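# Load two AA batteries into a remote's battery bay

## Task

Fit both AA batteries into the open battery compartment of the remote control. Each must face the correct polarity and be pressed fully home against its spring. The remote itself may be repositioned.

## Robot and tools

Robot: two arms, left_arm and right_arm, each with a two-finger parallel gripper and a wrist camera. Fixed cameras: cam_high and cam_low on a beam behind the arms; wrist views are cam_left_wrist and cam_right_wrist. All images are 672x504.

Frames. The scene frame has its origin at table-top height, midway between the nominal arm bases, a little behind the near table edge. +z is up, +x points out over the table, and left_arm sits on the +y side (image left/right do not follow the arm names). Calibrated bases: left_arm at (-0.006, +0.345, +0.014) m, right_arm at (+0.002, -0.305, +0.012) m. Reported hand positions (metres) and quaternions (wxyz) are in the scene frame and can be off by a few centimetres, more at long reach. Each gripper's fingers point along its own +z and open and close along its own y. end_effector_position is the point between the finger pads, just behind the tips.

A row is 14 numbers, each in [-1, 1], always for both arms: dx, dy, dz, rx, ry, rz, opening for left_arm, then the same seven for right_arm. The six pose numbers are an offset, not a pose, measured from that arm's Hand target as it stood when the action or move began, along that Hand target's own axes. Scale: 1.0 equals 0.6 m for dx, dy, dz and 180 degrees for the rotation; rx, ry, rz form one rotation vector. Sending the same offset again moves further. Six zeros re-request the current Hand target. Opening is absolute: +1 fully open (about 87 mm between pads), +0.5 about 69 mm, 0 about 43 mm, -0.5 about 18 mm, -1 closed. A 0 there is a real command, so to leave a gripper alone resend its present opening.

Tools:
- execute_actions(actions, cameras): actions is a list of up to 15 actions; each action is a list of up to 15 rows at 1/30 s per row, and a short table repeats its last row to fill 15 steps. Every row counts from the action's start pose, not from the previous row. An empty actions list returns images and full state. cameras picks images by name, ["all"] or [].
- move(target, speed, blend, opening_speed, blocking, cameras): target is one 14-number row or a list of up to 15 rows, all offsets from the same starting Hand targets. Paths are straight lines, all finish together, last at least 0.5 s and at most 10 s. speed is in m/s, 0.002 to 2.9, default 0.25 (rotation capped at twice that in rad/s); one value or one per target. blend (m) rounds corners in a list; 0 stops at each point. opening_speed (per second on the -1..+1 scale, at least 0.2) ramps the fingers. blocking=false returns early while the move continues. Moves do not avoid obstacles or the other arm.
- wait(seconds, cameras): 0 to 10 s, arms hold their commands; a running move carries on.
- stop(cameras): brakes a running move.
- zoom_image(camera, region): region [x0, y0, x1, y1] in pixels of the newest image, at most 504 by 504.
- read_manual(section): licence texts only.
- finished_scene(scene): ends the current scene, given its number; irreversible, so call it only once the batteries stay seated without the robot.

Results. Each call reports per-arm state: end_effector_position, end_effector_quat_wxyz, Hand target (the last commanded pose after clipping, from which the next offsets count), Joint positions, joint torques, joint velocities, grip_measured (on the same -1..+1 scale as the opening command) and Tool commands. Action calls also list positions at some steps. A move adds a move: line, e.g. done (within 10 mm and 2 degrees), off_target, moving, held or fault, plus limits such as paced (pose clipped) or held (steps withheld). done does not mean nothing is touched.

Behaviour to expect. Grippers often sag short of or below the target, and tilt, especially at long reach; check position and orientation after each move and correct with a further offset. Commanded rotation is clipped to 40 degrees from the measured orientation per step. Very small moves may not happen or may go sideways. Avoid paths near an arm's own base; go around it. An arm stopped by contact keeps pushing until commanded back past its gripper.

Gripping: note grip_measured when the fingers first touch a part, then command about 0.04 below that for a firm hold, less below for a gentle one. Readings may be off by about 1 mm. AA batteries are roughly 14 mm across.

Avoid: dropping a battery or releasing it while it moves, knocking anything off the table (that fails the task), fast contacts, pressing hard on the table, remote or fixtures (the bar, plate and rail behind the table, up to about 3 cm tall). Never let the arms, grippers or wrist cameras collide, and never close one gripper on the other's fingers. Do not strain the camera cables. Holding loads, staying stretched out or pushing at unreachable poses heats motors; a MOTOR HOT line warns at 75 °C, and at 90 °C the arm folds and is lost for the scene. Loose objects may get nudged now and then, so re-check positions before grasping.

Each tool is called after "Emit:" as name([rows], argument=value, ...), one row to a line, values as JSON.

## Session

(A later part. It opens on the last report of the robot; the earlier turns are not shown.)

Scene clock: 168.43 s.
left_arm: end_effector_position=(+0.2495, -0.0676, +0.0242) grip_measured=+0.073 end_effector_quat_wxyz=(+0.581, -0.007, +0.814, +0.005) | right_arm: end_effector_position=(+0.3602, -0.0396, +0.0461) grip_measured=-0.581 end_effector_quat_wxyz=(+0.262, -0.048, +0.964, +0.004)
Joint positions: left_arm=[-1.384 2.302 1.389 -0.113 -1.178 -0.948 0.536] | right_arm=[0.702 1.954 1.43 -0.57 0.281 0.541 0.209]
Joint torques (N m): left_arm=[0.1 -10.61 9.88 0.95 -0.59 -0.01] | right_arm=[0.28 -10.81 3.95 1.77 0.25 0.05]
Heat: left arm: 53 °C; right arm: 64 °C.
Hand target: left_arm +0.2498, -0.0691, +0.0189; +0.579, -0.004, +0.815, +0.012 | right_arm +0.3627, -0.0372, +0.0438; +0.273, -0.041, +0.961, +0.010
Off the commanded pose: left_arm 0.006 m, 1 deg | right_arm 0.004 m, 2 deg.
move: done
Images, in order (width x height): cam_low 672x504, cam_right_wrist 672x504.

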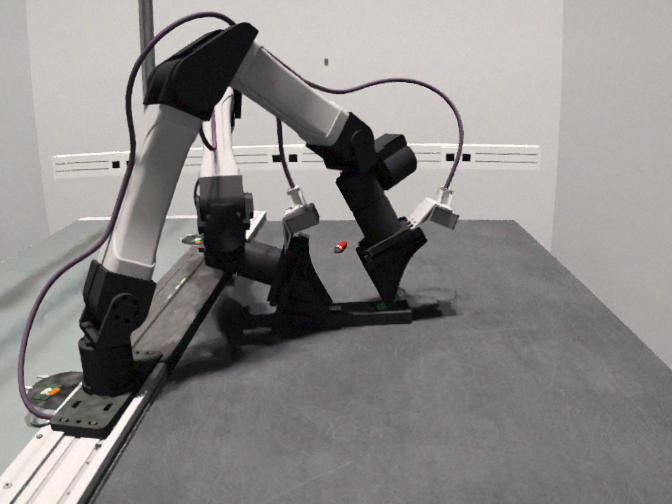

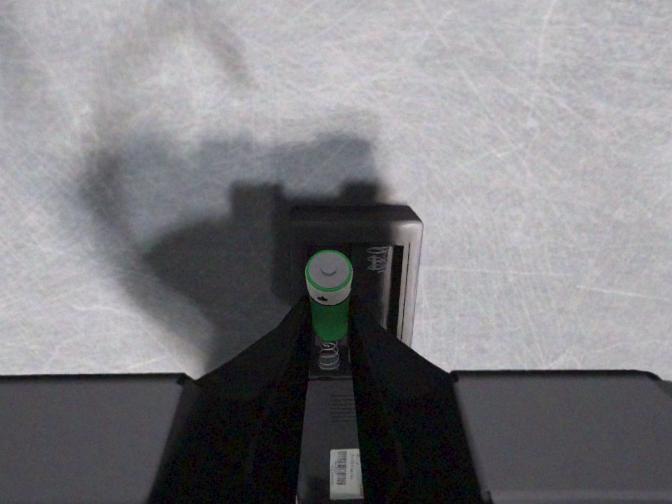

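Emit:
move(target=[0,0,0,0,0,0,0.0,0.036,0,-0.020,0,0,0,-0.66], speed=0.04, cameras=["cam_low","cam_right_wrist"])

Emit:
zoom_image(camera="cam_low", region=[320, 230, 460, 335])

Emit:
zoom_image(camera="cam_right_wrist", region=[252, 190, 420, 400])

Scene clock: 169.83 s.
left_arm: end_effector_position=(+0.2495, -0.0676, +0.0242) grip_measured=+0.073 end_effector_quat_wxyz=(+0.581, -0.007, +0.814, +0.005) | right_arm: end_effector_position=(+0.3555, -0.0382, +0.0465) grip_measured=-0.581 end_effector_quat_wxyz=(+0.296, -0.034, +0.954, +0.009)
Joint positions: left_arm=[-1.384 2.302 1.389 -0.113 -1.178 -0.948 0.536] | right_arm=[0.729 1.902 1.334 -0.471 0.333 0.576 0.209]
Joint torques (N m): left_arm=[0.1 -10.61 9.91 0.95 -0.59 0] | right_arm=[1.21 -11.79 3.82 0.97 -0.06 0.02]
Heat: left arm: 53 °C; right arm: 64 °C.
Hand target: left_arm +0.2498, -0.0692, +0.0188; +0.579, -0.004, +0.816, +0.012 | right_arm +0.3381, -0.0393, +0.0426; +0.273, -0.041, +0.961, +0.010
Off the commanded pose: left_arm 0.006 m, 1 deg | right_arm 0.018 m, 3 deg.
move: off_target (right_arm)
Images, in order (width x height): cam_low 672x504, cam_right_wrist 672x504.

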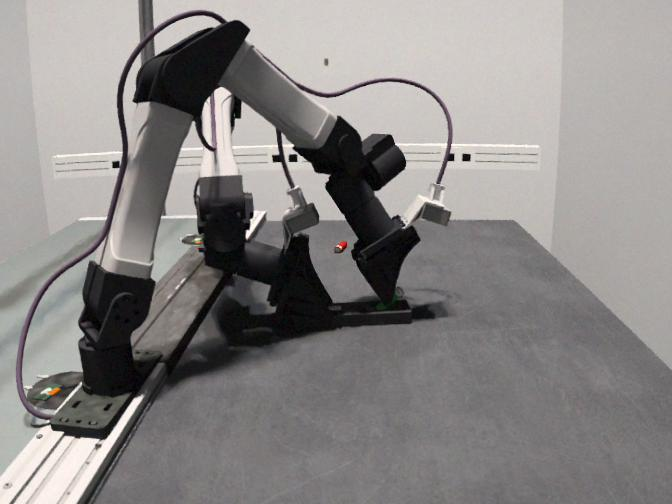

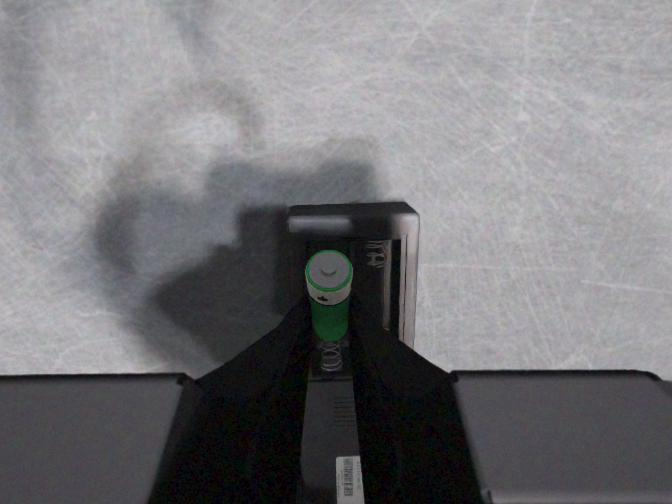

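Scaled by 3.600 from the camera's 672x504 image, which has a finer 960x720 frame.

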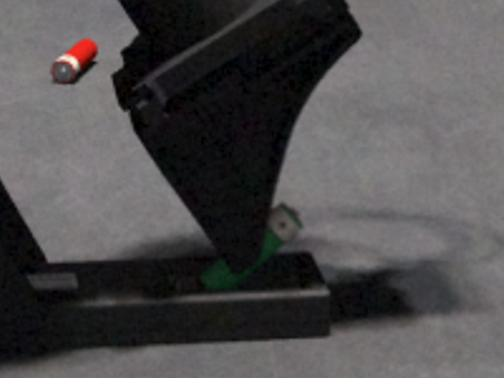

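Scaled by 2.400 from the camera's 672x504 image, which has a finer 960x720 frame.

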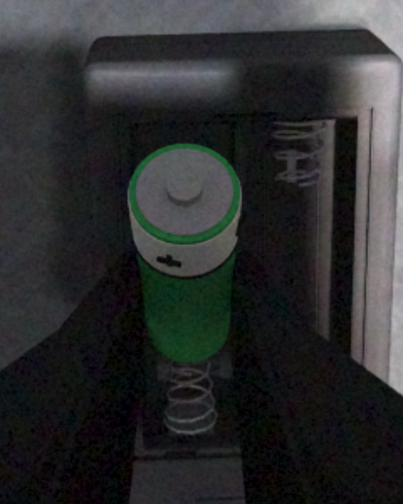

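Emit:
move(target=[0,0,0,0,0,0,0.0,0.0,0,-0.006,0,0.083,0,-0.66], speed=0.04, cameras=["cam_low","cam_right_wrist"])

Emit:
zoom_image(camera="cam_low", region=[320, 230, 460, 335])

Emit:
zoom_image(camera="cam_right_wrist", region=[252, 190, 420, 400])

Scene clock: 173.77 s.
left_arm: end_effector_position=(+0.2494, -0.0673, +0.0241) grip_measured=+0.073 end_effector_quat_wxyz=(+0.581, -0.007, +0.814, +0.005) | right_arm: end_effector_position=(+0.3483, -0.0389, +0.0486) grip_measured=-0.581 end_effector_quat_wxyz=(+0.179, -0.035, +0.983, +0.004)
Joint positions: left_arm=[-1.385 2.302 1.389 -0.116 -1.179 -0.95 0.536] | right_arm=[0.676 2.034 1.6 -0.803 0.178 0.578 0.209]
Joint torques (N m): left_arm=[0.12 -10.63 9.91 0.97 -0.58 0.02] | right_arm=[0.12 -9.89 7.09 0.37 -0.25 -0.14]
Heat: left arm: 53 °C; right arm: 64 °C.
Hand target: left_arm +0.2498, -0.0692, +0.0188; +0.579, -0.004, +0.815, +0.012 | right_arm +0.3363, -0.0394, +0.0458; +0.146, -0.042, +0.988, +0.005
Off the commanded pose: left_arm 0.006 m, 1 deg | right_arm 0.012 m, 4 deg.
move: off_target (right_arm)
Images, in order (width x height): cam_low 672x504, cam_right_wrist 672x504.

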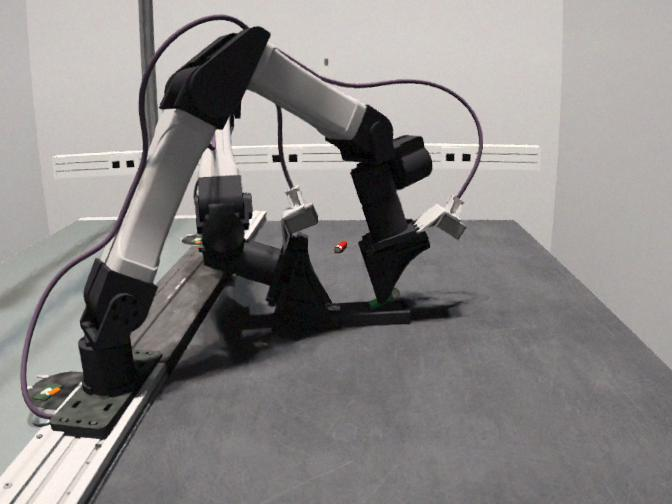

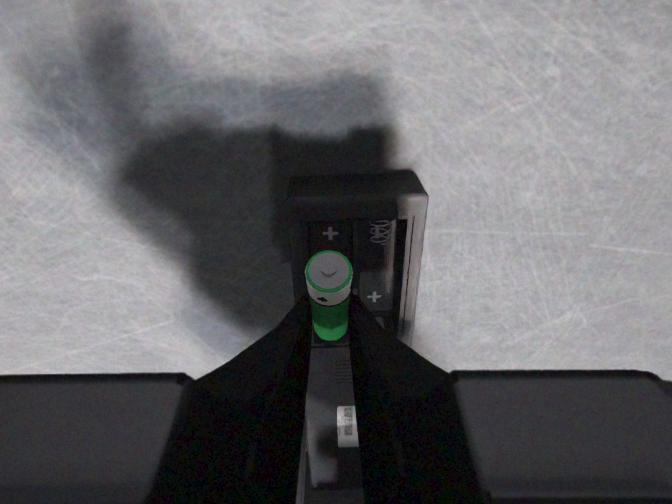

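Scaled by 3.600 from the camera's 672x504 image, which has a finer 960x720 frame.

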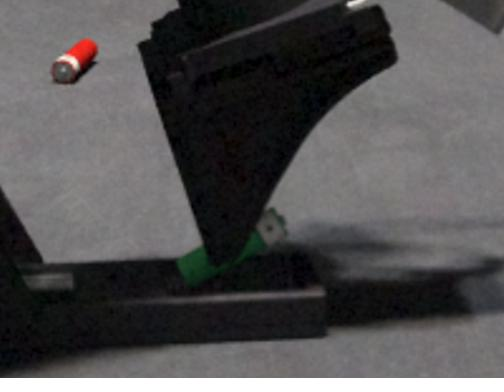

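Scaled by 2.400 from the camera's 672x504 image, which has a finer 960x720 frame.

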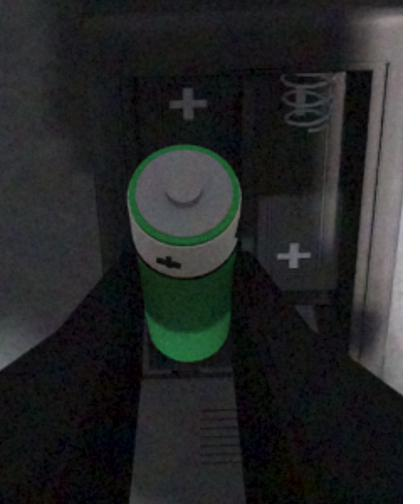

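Emit:
move([
  [0,0,0,0,0,0,0.0,-0.018,0,0.002,0,0,0,-0.66],
  [0,0,0,0,0,0,0.0,-0.018,0,0.002,0,0,0,-0.4],
  [0,0,0,0,0,0,0.0,-0.06,0,-0.055,0,-0.03,0,-0.35],
], speed=0.05, opening_speed=0.4, cameras=["cam_low","cam_right_wrist"])

Emit:
zoom_image(camera="cam_low", region=[320, 230, 460, 335])

Emit:
zoom_image(camera="cam_right_wrist", region=[252, 190, 420, 400])

Scene clock: 178.40 s.
left_arm: end_effector_position=(+0.2494, -0.0673, +0.0241) grip_measured=+0.073 end_effector_quat_wxyz=(+0.581, -0.008, +0.814, +0.005) | right_arm: end_effector_position=(+0.3535, -0.0389, +0.0631) grip_measured=-0.350 end_effector_quat_wxyz=(+0.166, -0.043, +0.985, -0.003)
Joint positions: left_arm=[-1.385 2.302 1.389 -0.116 -1.179 -0.951 0.536] | right_arm=[0.667 2.067 1.714 -0.91 0.171 0.556 0.325]
Joint torques (N m): left_arm=[0.12 -10.61 9.91 0.97 -0.57 0.02] | right_arm=[-0.18 -15.45 7.76 0.85 0.28 -0.17]
Heat: left arm: 53 °C; right arm: 63 °C.
Hand target: left_arm +0.2498, -0.0692, +0.0188; +0.579, -0.004, +0.815, +0.012 | right_arm +0.3611, -0.0372, +0.0878; +0.192, -0.041, +0.980, +0.007
Off the commanded pose: left_arm 0.006 m, 1 deg | right_arm 0.026 m, 3 deg.
move: off_target (right_arm); target 3's new opening was sent with right_arm's hand 0.026 m and 3 deg from that target
Images, in order (width x height): cam_low 672x504, cam_right_wrist 672x504.

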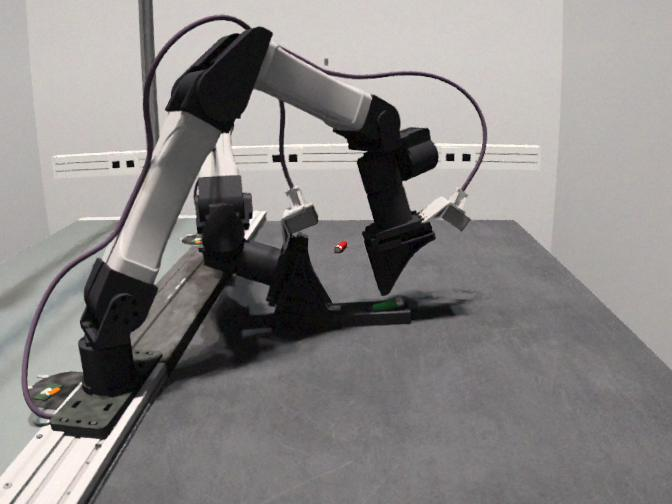

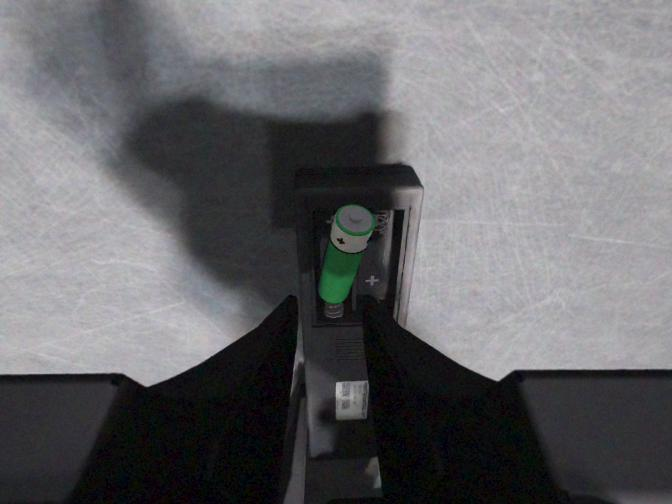

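Scaled by 3.600 from the camera's 672x504 image, which has a finer 960x720 frame.

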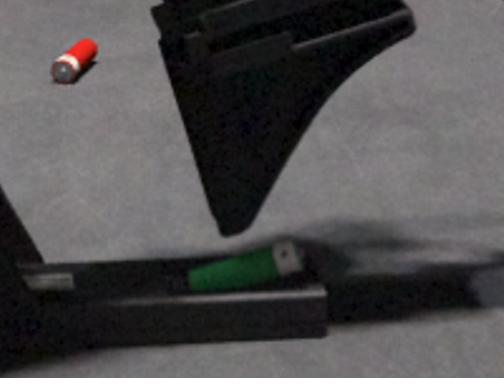

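Scaled by 2.400 from the camera's 672x504 image, which has a finer 960x720 frame.

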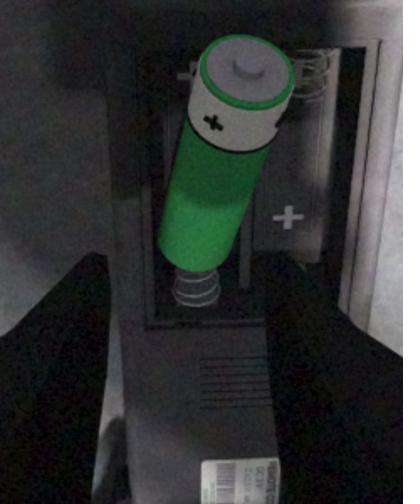

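Emit:
move([
  [0,0,0,0,0,0,0.0,0.0,0,0,0,0,0,-0.15],
  [0,0,0,0,0,0,0.0,-0.03,-0.007,0.02,0,0,0,-0.15],
  [0,0,0,0,0,0,0.0,0.0067,-0.007,0.0728,0,0,0,-0.15],
], speed=0.05, cameras=["cam_low","cam_right_wrist"])

Emit:
zoom_image(camera="cam_low", region=[320, 230, 460, 335])

Emit:
zoom_image(camera="cam_right_wrist", region=[252, 190, 420, 400])

Scene clock: 182.20 s.
left_arm: end_effector_position=(+0.2494, -0.0673, +0.0241) grip_measured=+0.073 end_effector_quat_wxyz=(+0.581, -0.008, +0.814, +0.005) | right_arm: end_effector_position=(+0.3731, -0.0419, +0.0480) grip_measured=-0.150 end_effector_quat_wxyz=(+0.189, -0.043, +0.981, +0.007)
Joint positions: left_arm=[-1.385 2.302 1.389 -0.116 -1.179 -0.951 0.536] | right_arm=[0.639 2.084 1.67 -0.794 0.171 0.523 0.425]
Joint torques (N m): left_arm=[0.14 -10.63 9.91 0.97 -0.57 0.02] | right_arm=[0.32 -11.32 5.27 1.21 0.19 -0.05]
Heat: left arm: 53 °C; right arm: 63 °C.
Hand target: left_arm +0.2498, -0.0692, +0.0188; +0.579, -0.004, +0.815, +0.012 | right_arm +0.3742, -0.0405, +0.0458; +0.192, -0.041, +0.980, +0.007
Off the commanded pose: left_arm 0.006 m, 1 deg | right_arm 0.003 m, 0 deg.
move: done
Images, in order (width x height): cam_low 672x504, cam_right_wrist 672x504.

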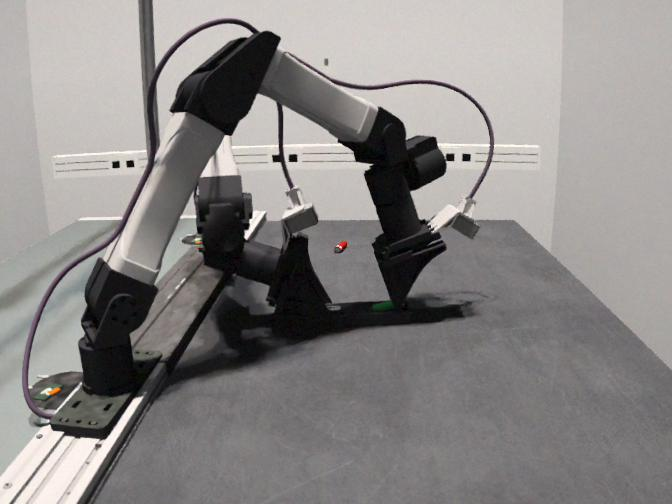

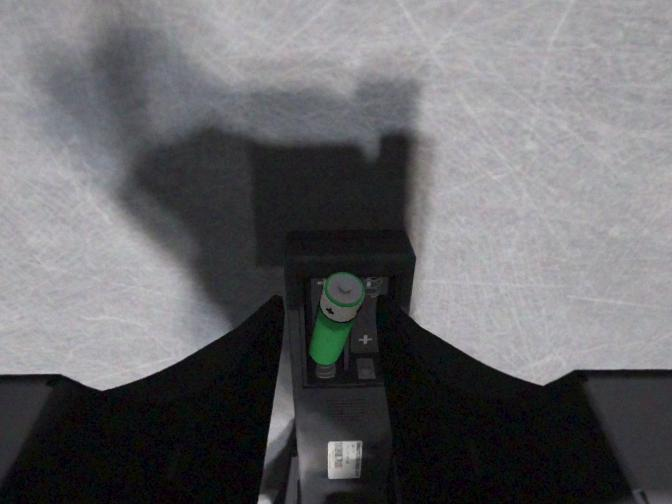

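Scaled by 3.600 from the camera's 672x504 image, which has a finer 960x720 frame.

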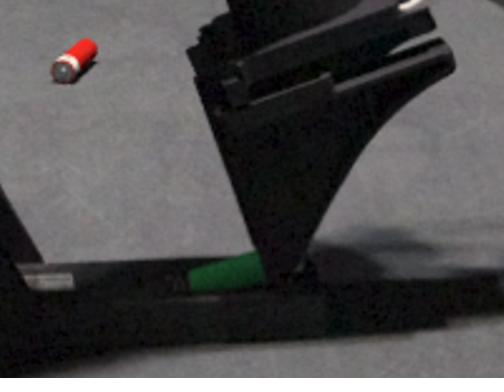

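Scaled by 2.400 from the camera's 672x504 image, which has a finer 960x720 frame.

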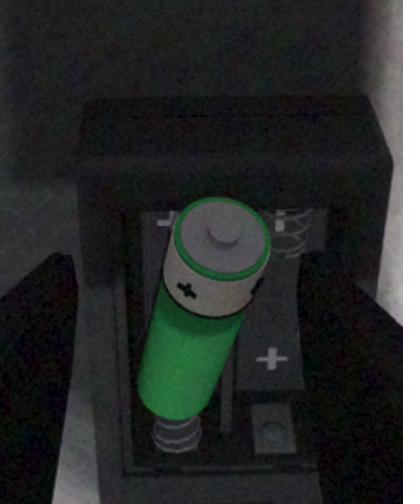

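Emit:
move(target=[0,0,0,0,0,0,0.0,0.0,0,0,0,0,0,-0.5], opening_speed=0.3, cameras=["cam_low","cam_right_wrist"])

Emit:
zoom_image(camera="cam_low", region=[320, 230, 460, 335])

Emit:
zoom_image(camera="cam_right_wrist", region=[252, 190, 420, 400])

Scene clock: 183.93 s.
left_arm: end_effector_position=(+0.2494, -0.0673, +0.0241) grip_measured=+0.073 end_effector_quat_wxyz=(+0.581, -0.008, +0.814, +0.005) | right_arm: end_effector_position=(+0.3731, -0.0418, +0.0480) grip_measured=-0.500 end_effector_quat_wxyz=(+0.189, -0.043, +0.981, +0.007)
Joint positions: left_arm=[-1.385 2.302 1.389 -0.116 -1.179 -0.951 0.536] | right_arm=[0.639 2.084 1.67 -0.793 0.171 0.523 0.25]
Joint torques (N m): left_arm=[0.12 -10.63 9.89 0.97 -0.57 0.03] | right_arm=[0.32 -11.33 5.27 1.22 0.19 -0.05]
Heat: left arm: 53 °C; right arm: 62 °C.
Hand target: left_arm +0.2498, -0.0692, +0.0188; +0.579, -0.004, +0.815, +0.012 | right_arm +0.3742, -0.0405, +0.0458; +0.192, -0.041, +0.980, +0.007
Off the commanded pose: left_arm 0.006 m, 1 deg | right_arm 0.003 m, 0 deg.
move: done
Images, in order (width x height): cam_low 672x504, cam_right_wrist 672x504.

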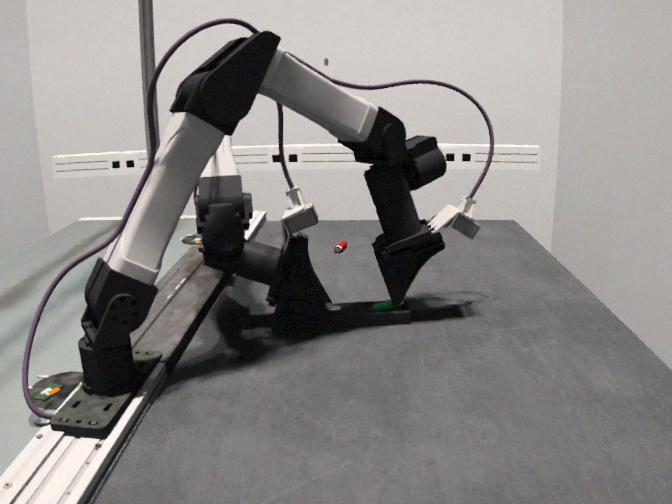

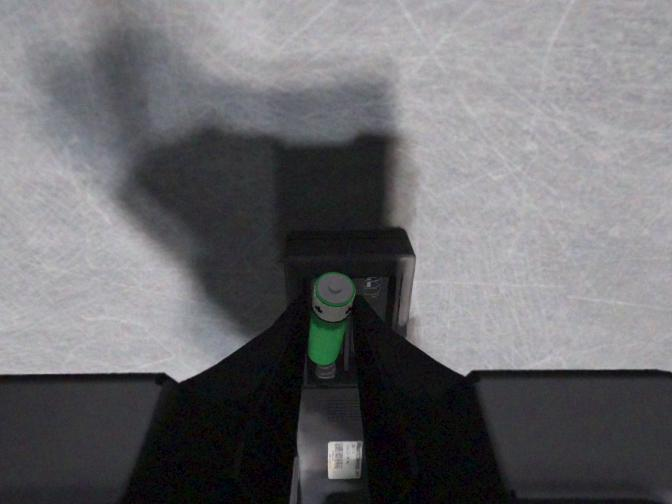

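Scaled by 3.600 from the camera's 672x504 image, which has a finer 960x720 frame.

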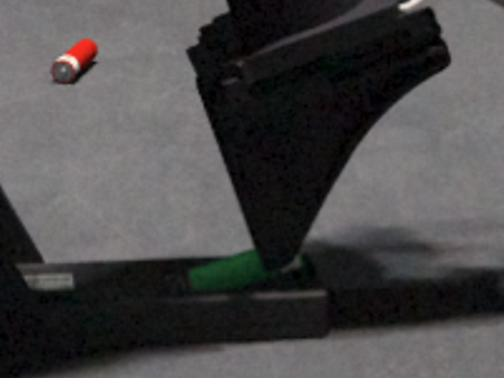

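Scaled by 2.400 from the camera's 672x504 image, which has a finer 960x720 frame.

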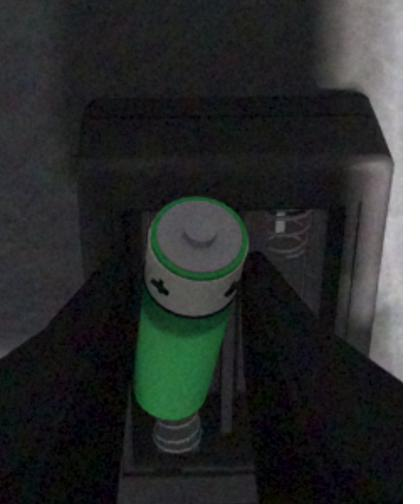

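Emit:
move([
  [0,0,0,0,0,0,0.0,0.0,0.0,0,0,0,0,-0.65],
  [0,0,0,0,0,0,0.0,0.03,0.003,-0.012,0,0.04,0,-0.65],
], opening_speed=0.3, speed=0.04, cameras=["cam_low","cam_right_wrist"])

Emit:
zoom_image(camera="cam_low", region=[320, 230, 460, 335])

Emit:
zoom_image(camera="cam_right_wrist", region=[252, 190, 420, 400])

Scene clock: 186.80 s.
left_arm: end_effector_position=(+0.2494, -0.0673, +0.0241) grip_measured=+0.073 end_effector_quat_wxyz=(+0.581, -0.008, +0.814, +0.005) | right_arm: end_effector_position=(+0.3682, -0.0398, +0.0483) grip_measured=-0.583 end_effector_quat_wxyz=(+0.165, -0.042, +0.985, +0.005)
Joint positions: left_arm=[-1.385 2.302 1.389 -0.116 -1.179 -0.951 0.536] | right_arm=[0.639 2.115 1.727 -0.865 0.147 0.533 0.208]
Joint torques (N m): left_arm=[0.12 -10.62 9.89 0.98 -0.57 0.03] | right_arm=[0.31 -10.59 7.13 0.26 -0.22 0.03]
Heat: left arm: 53 °C; right arm: 62 °C.
Hand target: left_arm +0.2498, -0.0692, +0.0188; +0.579, -0.004, +0.815, +0.012 | right_arm +0.3548, -0.0402, +0.0457; +0.130, -0.042, +0.991, +0.004
Off the commanded pose: left_arm 0.006 m, 1 deg | right_arm 0.014 m, 4 deg.
move: off_target (right_arm)
Images, in order (width x height): cam_low 672x504, cam_right_wrist 672x504.

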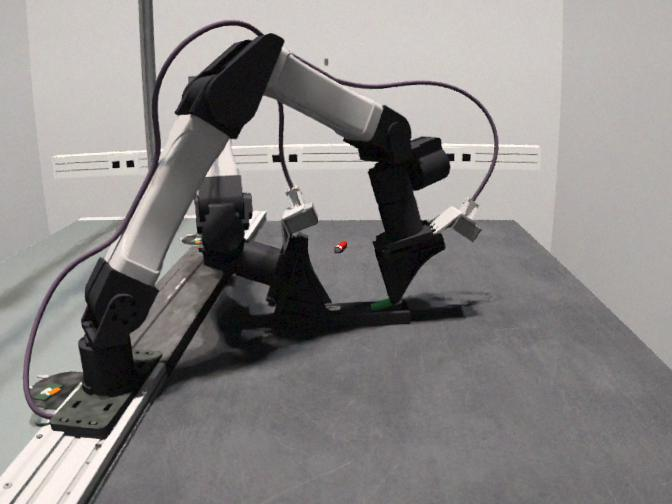

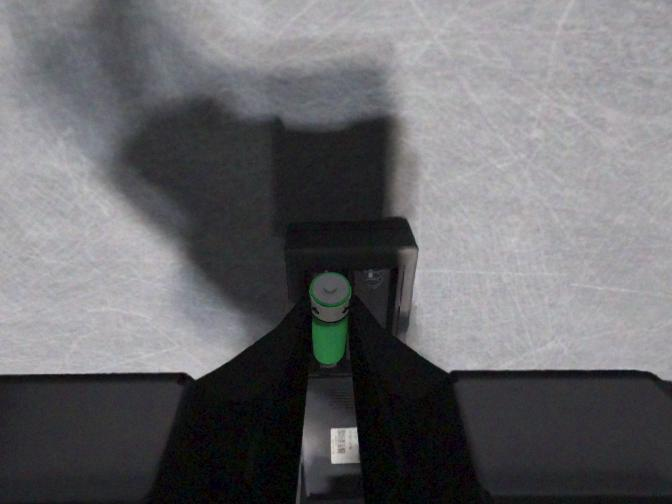

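Scaled by 3.600 from the camera's 672x504 image, which has a finer 960x720 frame.

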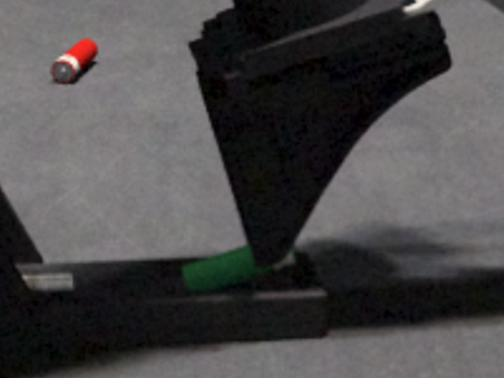

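Scaled by 2.400 from the camera's 672x504 image, which has a finer 960x720 frame.

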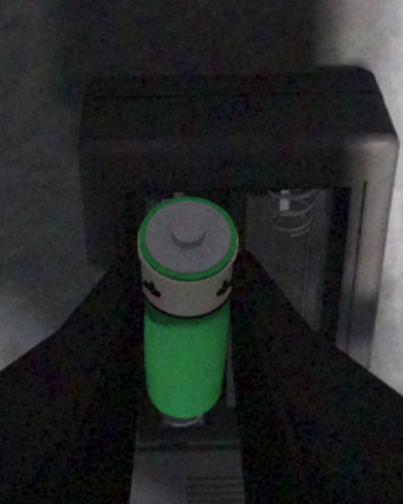

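Emit:
move([
  [0,0,0,0,0,0,0.0,0.0,0.0,0.012,0,0.0,0,-0.65],
  [0,0,0,0,0,0,0.0,-0.018,0,0.012,0,0,0,-0.65],
  [0,0,0,0,0,0,0.0,-0.018,0,0.012,0,0,0,-0.5],
], opening_speed=0.3, speed=0.04, cameras=["cam_low","cam_right_wrist"])

Emit:
zoom_image(camera="cam_low", region=[320, 230, 460, 335])

Emit:
zoom_image(camera="cam_right_wrist", region=[252, 190, 420, 400])

Scene clock: 189.20 s.
left_arm: end_effector_position=(+0.2494, -0.0673, +0.0241) grip_measured=+0.073 end_effector_quat_wxyz=(+0.581, -0.008, +0.814, +0.005) | right_arm: end_effector_position=(+0.3676, -0.0403, +0.0447) grip_measured=-0.500 end_effector_quat_wxyz=(+0.142, -0.041, +0.989, +0.001)
Joint positions: left_arm=[-1.385 2.302 1.389 -0.116 -1.179 -0.951 0.536] | right_arm=[0.631 2.158 1.786 -0.924 0.126 0.532 0.25]
Joint torques (N m): left_arm=[0.14 -10.62 9.89 0.96 -0.58 0.02] | right_arm=[-0.27 -10.41 6.99 0.74 -0.06 -0.13]
Heat: left arm: 53 °C; right arm: 62 °C.
Hand target: left_arm +0.2498, -0.0692, +0.0188; +0.579, -0.004, +0.816, +0.012 | right_arm +0.3670, -0.0393, +0.0416; +0.130, -0.042, +0.991, +0.004
Off the commanded pose: left_arm 0.006 m, 1 deg | right_arm 0.003 m, 1 deg.
move: done
Images, in order (width x height): cam_low 672x504, cam_right_wrist 672x504.

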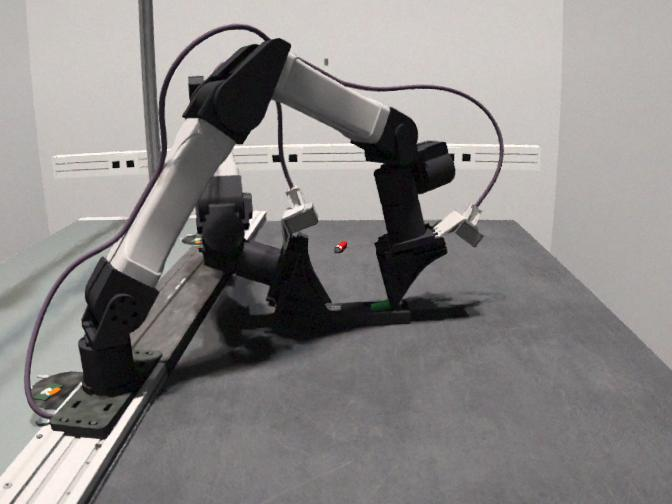

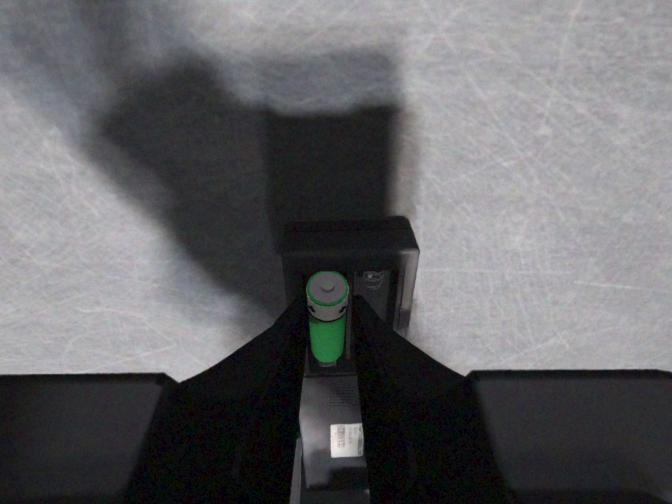

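Scaled by 3.600 from the camera's 672x504 image, which has a finer 960x720 frame.

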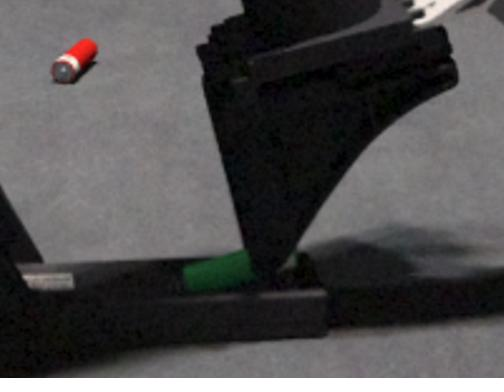

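Scaled by 2.400 from the camera's 672x504 image, which has a finer 960x720 frame.

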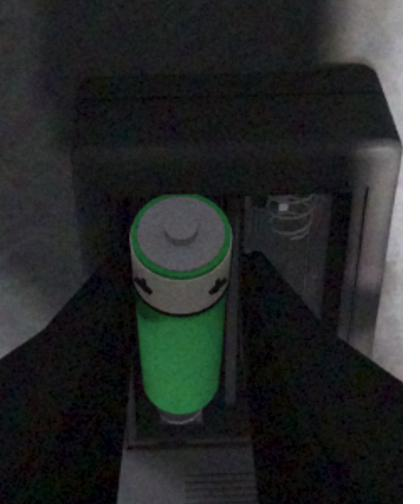

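Emit:
move([
  [0,0,0,0,0,0,0.0,-0.017,0.0,-0.066,0,0.0,0,-0.45],
  [0,0,0,0,0,0,0.0,-0.02,-0.002,-0.066,0,0,0,-1],
  [0,0,0,0,0,0,0.0,-0.009,-0.002,-0.014,0,0,0,-1],
], speed=0.05, cameras=["cam_low","cam_right_wrist","cam_left_wrist"])

Emit:
zoom_image(camera="cam_low", region=[320, 230, 460, 335])

Emit:
zoom_image(camera="cam_right_wrist", region=[252, 190, 420, 400])

Scene clock: 193.03 s.
left_arm: end_effector_position=(+0.2494, -0.0673, +0.0241) grip_measured=+0.073 end_effector_quat_wxyz=(+0.581, -0.008, +0.814, +0.005) | right_arm: end_effector_position=(+0.3671, -0.0381, +0.0552) grip_measured=-0.966 end_effector_quat_wxyz=(+0.132, -0.043, +0.990, +0.002)
Joint positions: left_arm=[-1.385 2.302 1.389 -0.116 -1.179 -0.951 0.536] | right_arm=[0.63 2.17 1.85 -0.99 0.114 0.529 0.017]
Joint torques (N m): left_arm=[0.13 -10.62 9.89 0.97 -0.57 0.03] | right_arm=[-0.77 -11.45 5.29 0.94 0.05 -0.17]
Heat: left arm: 53 °C; right arm: 61 °C.
Hand target: left_arm +0.2498, -0.0692, +0.0188; +0.579, -0.004, +0.816, +0.012 | right_arm +0.3701, -0.0402, +0.0510; +0.130, -0.042, +0.991, +0.004
Off the commanded pose: left_arm 0.006 m, 1 deg | right_arm 0.006 m, 0 deg.
move: done
Images, in order (width x height): cam_low 672x504, cam_left_wrist 672x504, cam_right_wrist 672x504.

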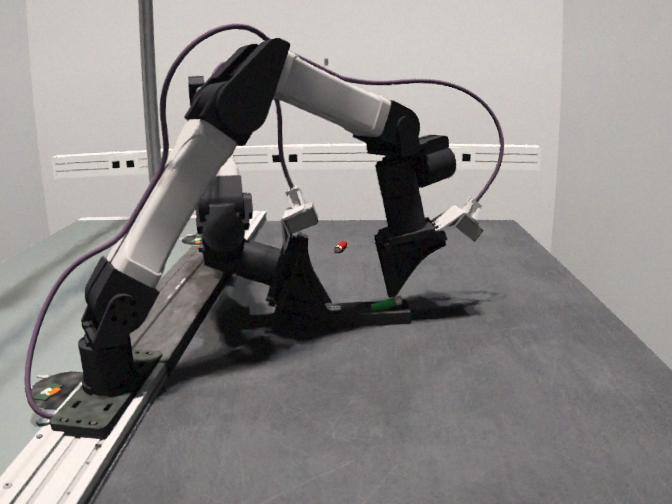

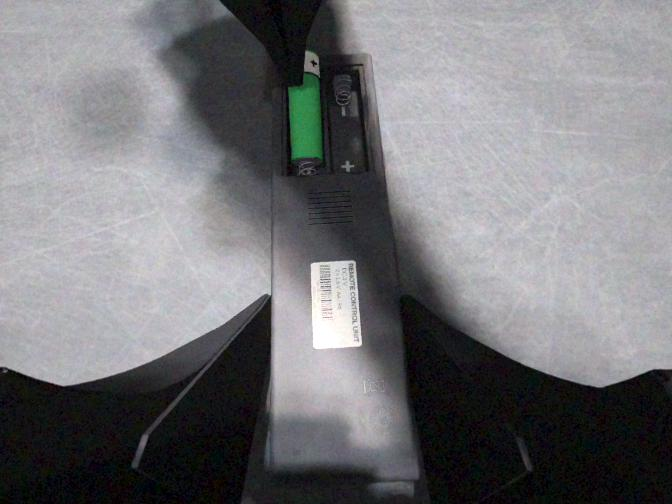

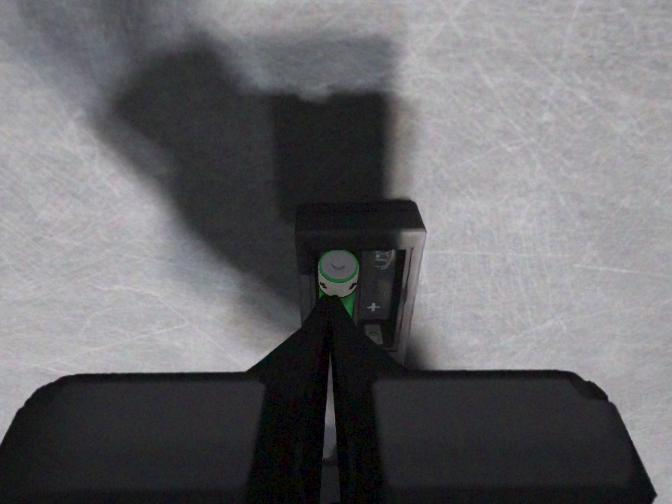

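Scaled by 3.600 from the camera's 672x504 image, which has a finer 960x720 frame.

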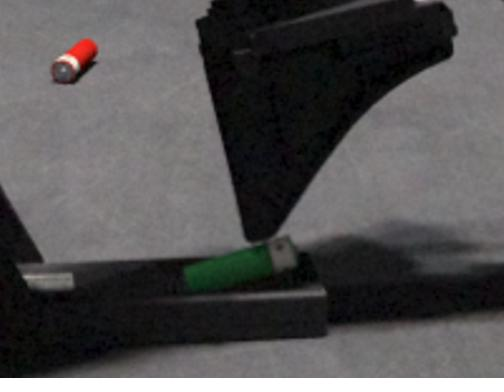

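Scaled by 2.400 from the camera's 672x504 image, which has a finer 960x720 frame.

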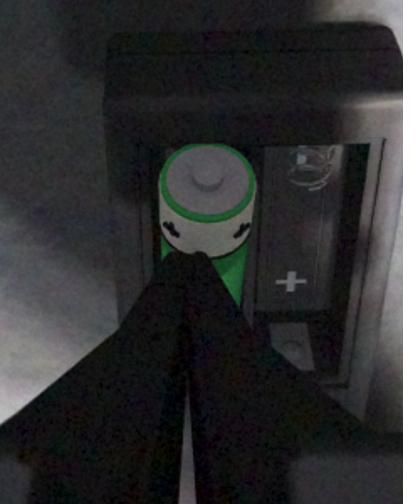

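Emit:
move([
  [0,0,0,0,0,0,0.0,-0.006,-0.006,0.0,0,0.0,0,-1],
  [0,0,0,0,0,0,0.0,0.004,-0.006,0.033,0,0,0,-1],
], speed=0.04, cameras=["cam_low","cam_right_wrist","cam_left_wrist"])

Emit:
zoom_image(camera="cam_low", region=[320, 230, 460, 335])

Emit:
zoom_image(camera="cam_right_wrist", region=[252, 190, 420, 400])

Scene clock: 194.83 s.
left_arm: end_effector_position=(+0.2494, -0.0673, +0.0241) grip_measured=+0.073 end_effector_quat_wxyz=(+0.581, -0.008, +0.814, +0.005) | right_arm: end_effector_position=(+0.3701, -0.0404, +0.0526) grip_measured=-0.966 end_effector_quat_wxyz=(+0.135, -0.042, +0.990, +0.010)
Joint positions: left_arm=[-1.385 2.302 1.389 -0.116 -1.179 -0.951 0.536] | right_arm=[0.617 2.163 1.826 -0.96 0.1 0.519 0.017]
Joint torques (N m): left_arm=[0.13 -10.61 9.91 0.97 -0.57 0.03] | right_arm=[-0.42 -9.42 2.61 1.5 0.15 -0.15]
Heat: left arm: 53 °C; right arm: 61 °C.
Hand target: left_arm +0.2498, -0.0692, +0.0188; +0.579, -0.004, +0.816, +0.012 | right_arm +0.3731, -0.0435, +0.0313; +0.130, -0.042, +0.991, +0.004
Off the commanded pose: left_arm 0.006 m, 1 deg | right_arm 0.022 m, 1 deg.
move: off_target (right_arm)
Images, in order (width x height): cam_low 672x504, cam_left_wrist 672x504, cam_right_wrist 672x504.

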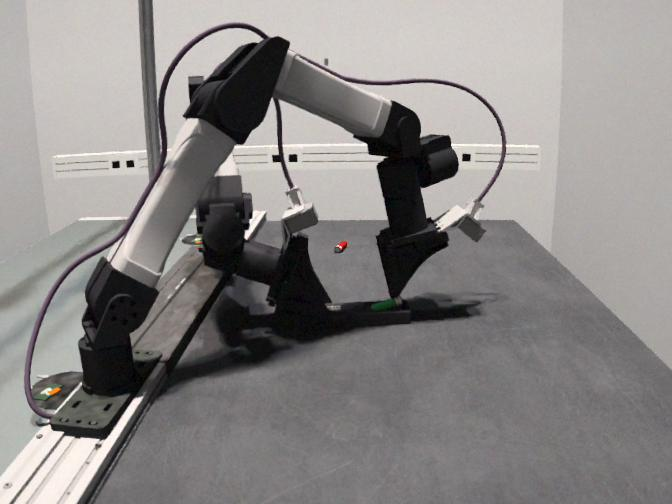

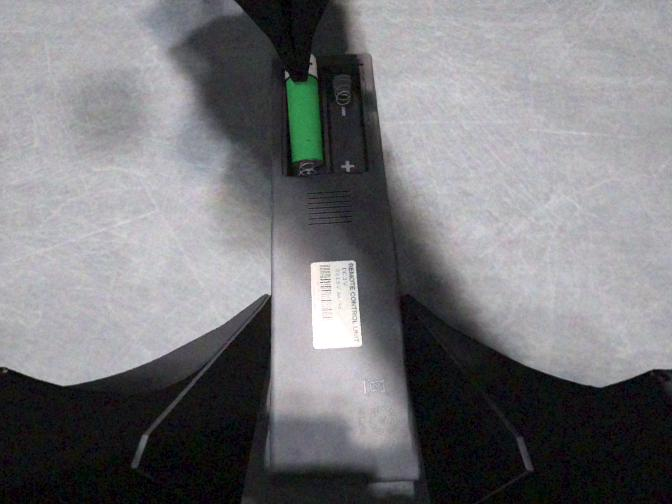

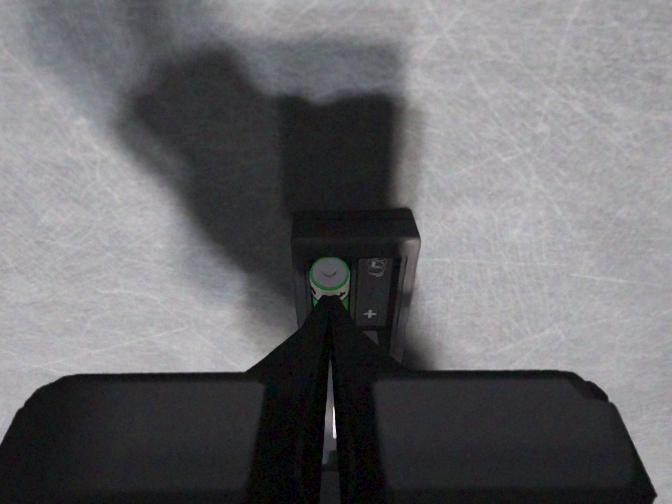

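Scaled by 3.600 from the camera's 672x504 image, which has a finer 960x720 frame.

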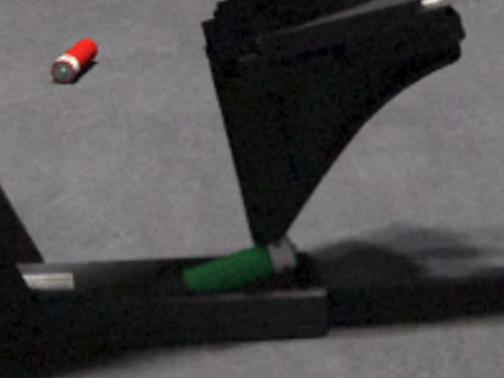

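Scaled by 2.400 from the camera's 672x504 image, which has a finer 960x720 frame.

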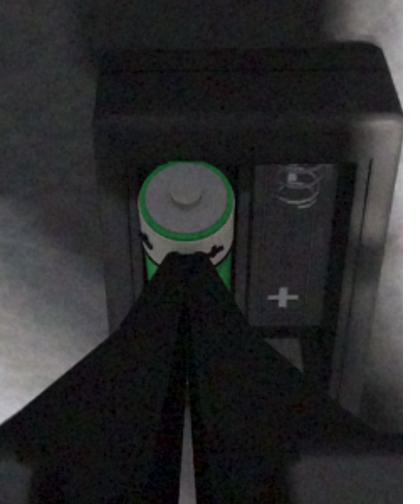

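Emit:
move(target=[0,0,0,0,0,0,0.0,0.008,0,0.028,0,0,0,-1], speed=0.04, cameras=["cam_low","cam_right_wrist"])

Emit:
zoom_image(camera="cam_low", region=[320, 230, 460, 335])

Emit:
zoom_image(camera="cam_right_wrist", region=[252, 190, 420, 400])

Scene clock: 195.83 s.
left_arm: end_effector_position=(+0.2494, -0.0673, +0.0241) grip_measured=+0.073 end_effector_quat_wxyz=(+0.581, -0.008, +0.814, +0.005) | right_arm: end_effector_position=(+0.3700, -0.0404, +0.0519) grip_measured=-0.966 end_effector_quat_wxyz=(+0.144, -0.042, +0.989, +0.017)
Joint positions: left_arm=[-1.385 2.302 1.389 -0.116 -1.179 -0.951 0.536] | right_arm=[0.617 2.139 1.782 -0.916 0.099 0.519 0.017]
Joint torques (N m): left_arm=[0.12 -10.62 9.91 0.97 -0.57 0.03] | right_arm=[-0.29 -6.15 1.91 1.74 0.16 -0.14]
Heat: left arm: 53 °C; right arm: 61 °C.
Hand target: left_arm +0.2498, -0.0692, +0.0188; +0.579, -0.004, +0.816, +0.012 | right_arm +0.3729, -0.0435, +0.0138; +0.130, -0.042, +0.991, +0.004
Off the commanded pose: left_arm 0.006 m, 1 deg | right_arm 0.038 m, 2 deg.
move: off_target (right_arm)
Images, in order (width x height): cam_low 672x504, cam_right_wrist 672x504.

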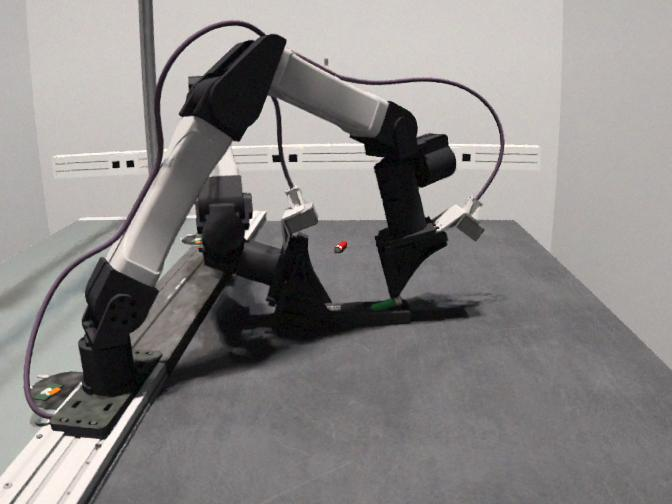

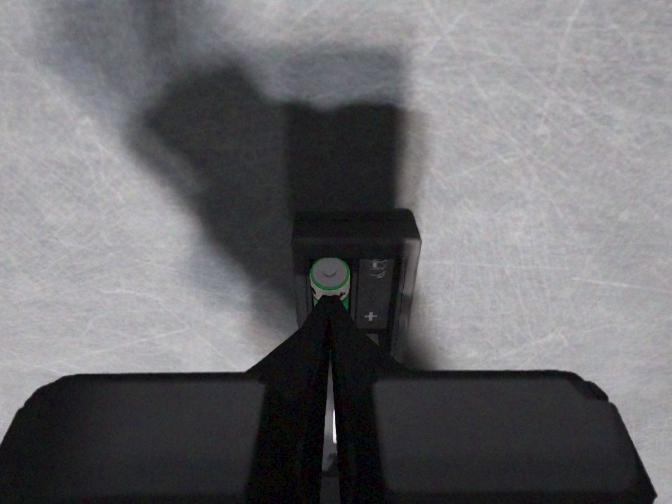

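Scaled by 3.600 from the camera's 672x504 image, which has a finer 960x720 frame.

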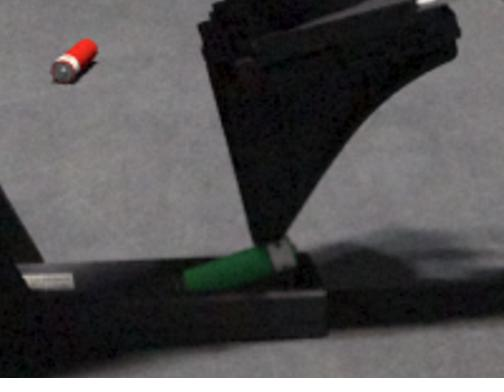

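Scaled by 2.400 from the camera's 672x504 image, which has a finer 960x720 frame.

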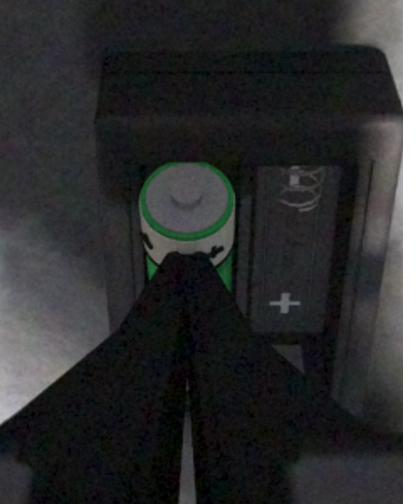

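Emit:
move(target=[0,0,0,0,0,0,0.0,0.03,0,-0.008,0,0,0,-1], speed=0.04, cameras=["cam_low","cam_right_wrist"])

Emit:
zoom_image(camera="cam_low", region=[320, 230, 460, 335])

Emit:
zoom_image(camera="cam_right_wrist", region=[252, 190, 420, 400])

Scene clock: 197.10 s.
left_arm: end_effector_position=(+0.2494, -0.0673, +0.0241) grip_measured=+0.073 end_effector_quat_wxyz=(+0.581, -0.008, +0.814, +0.005) | right_arm: end_effector_position=(+0.3632, -0.0398, +0.0502) grip_measured=-0.966 end_effector_quat_wxyz=(+0.159, -0.044, +0.986, +0.025)
Joint positions: left_arm=[-1.385 2.302 1.389 -0.116 -1.179 -0.951 0.536] | right_arm=[0.629 2.085 1.686 -0.841 0.104 0.523 0.017]
Joint torques (N m): left_arm=[0.13 -10.61 9.89 0.97 -0.57 0.03] | right_arm=[0.58 -6.35 1.76 1.35 0.17 0.01]
Heat: left arm: 53 °C; right arm: 61 °C.
Hand target: left_arm +0.2498, -0.0692, +0.0188; +0.579, -0.004, +0.816, +0.012 | right_arm +0.3543, -0.0451, +0.0138; +0.130, -0.042, +0.991, +0.004
Off the commanded pose: left_arm 0.006 m, 1 deg | right_arm 0.038 m, 4 deg.
move: off_target (right_arm)
Images, in order (width x height): cam_low 672x504, cam_right_wrist 672x504.

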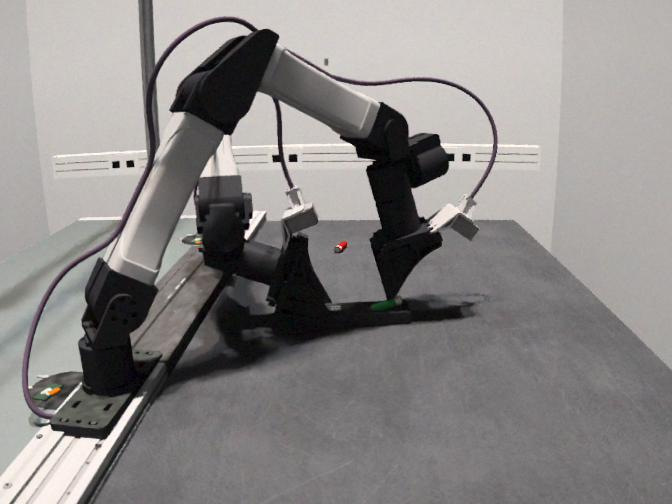

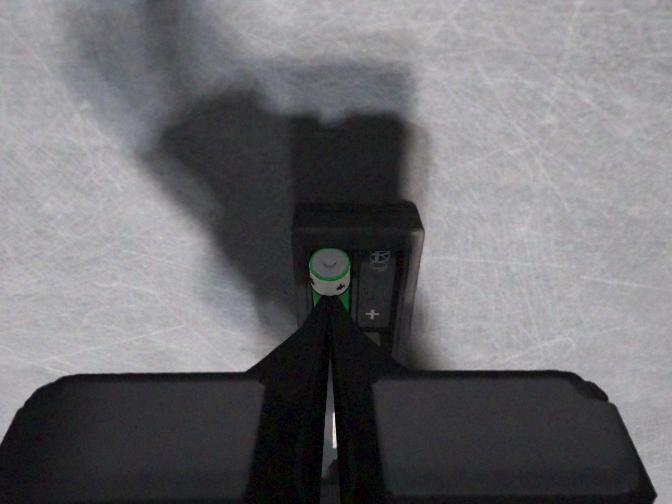

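Scaled by 3.600 from the camera's 672x504 image, which has a finer 960x720 frame.

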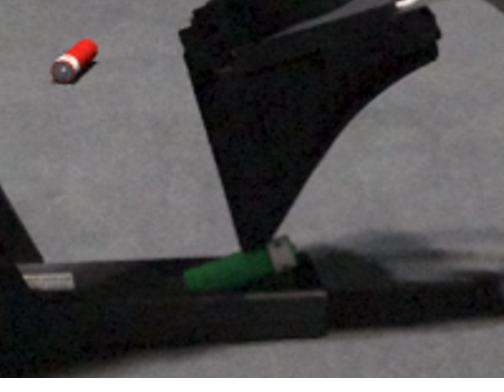

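Scaled by 2.400 from the camera's 672x504 image, which has a finer 960x720 frame.

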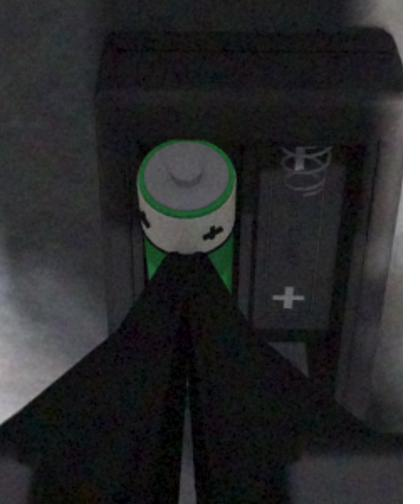

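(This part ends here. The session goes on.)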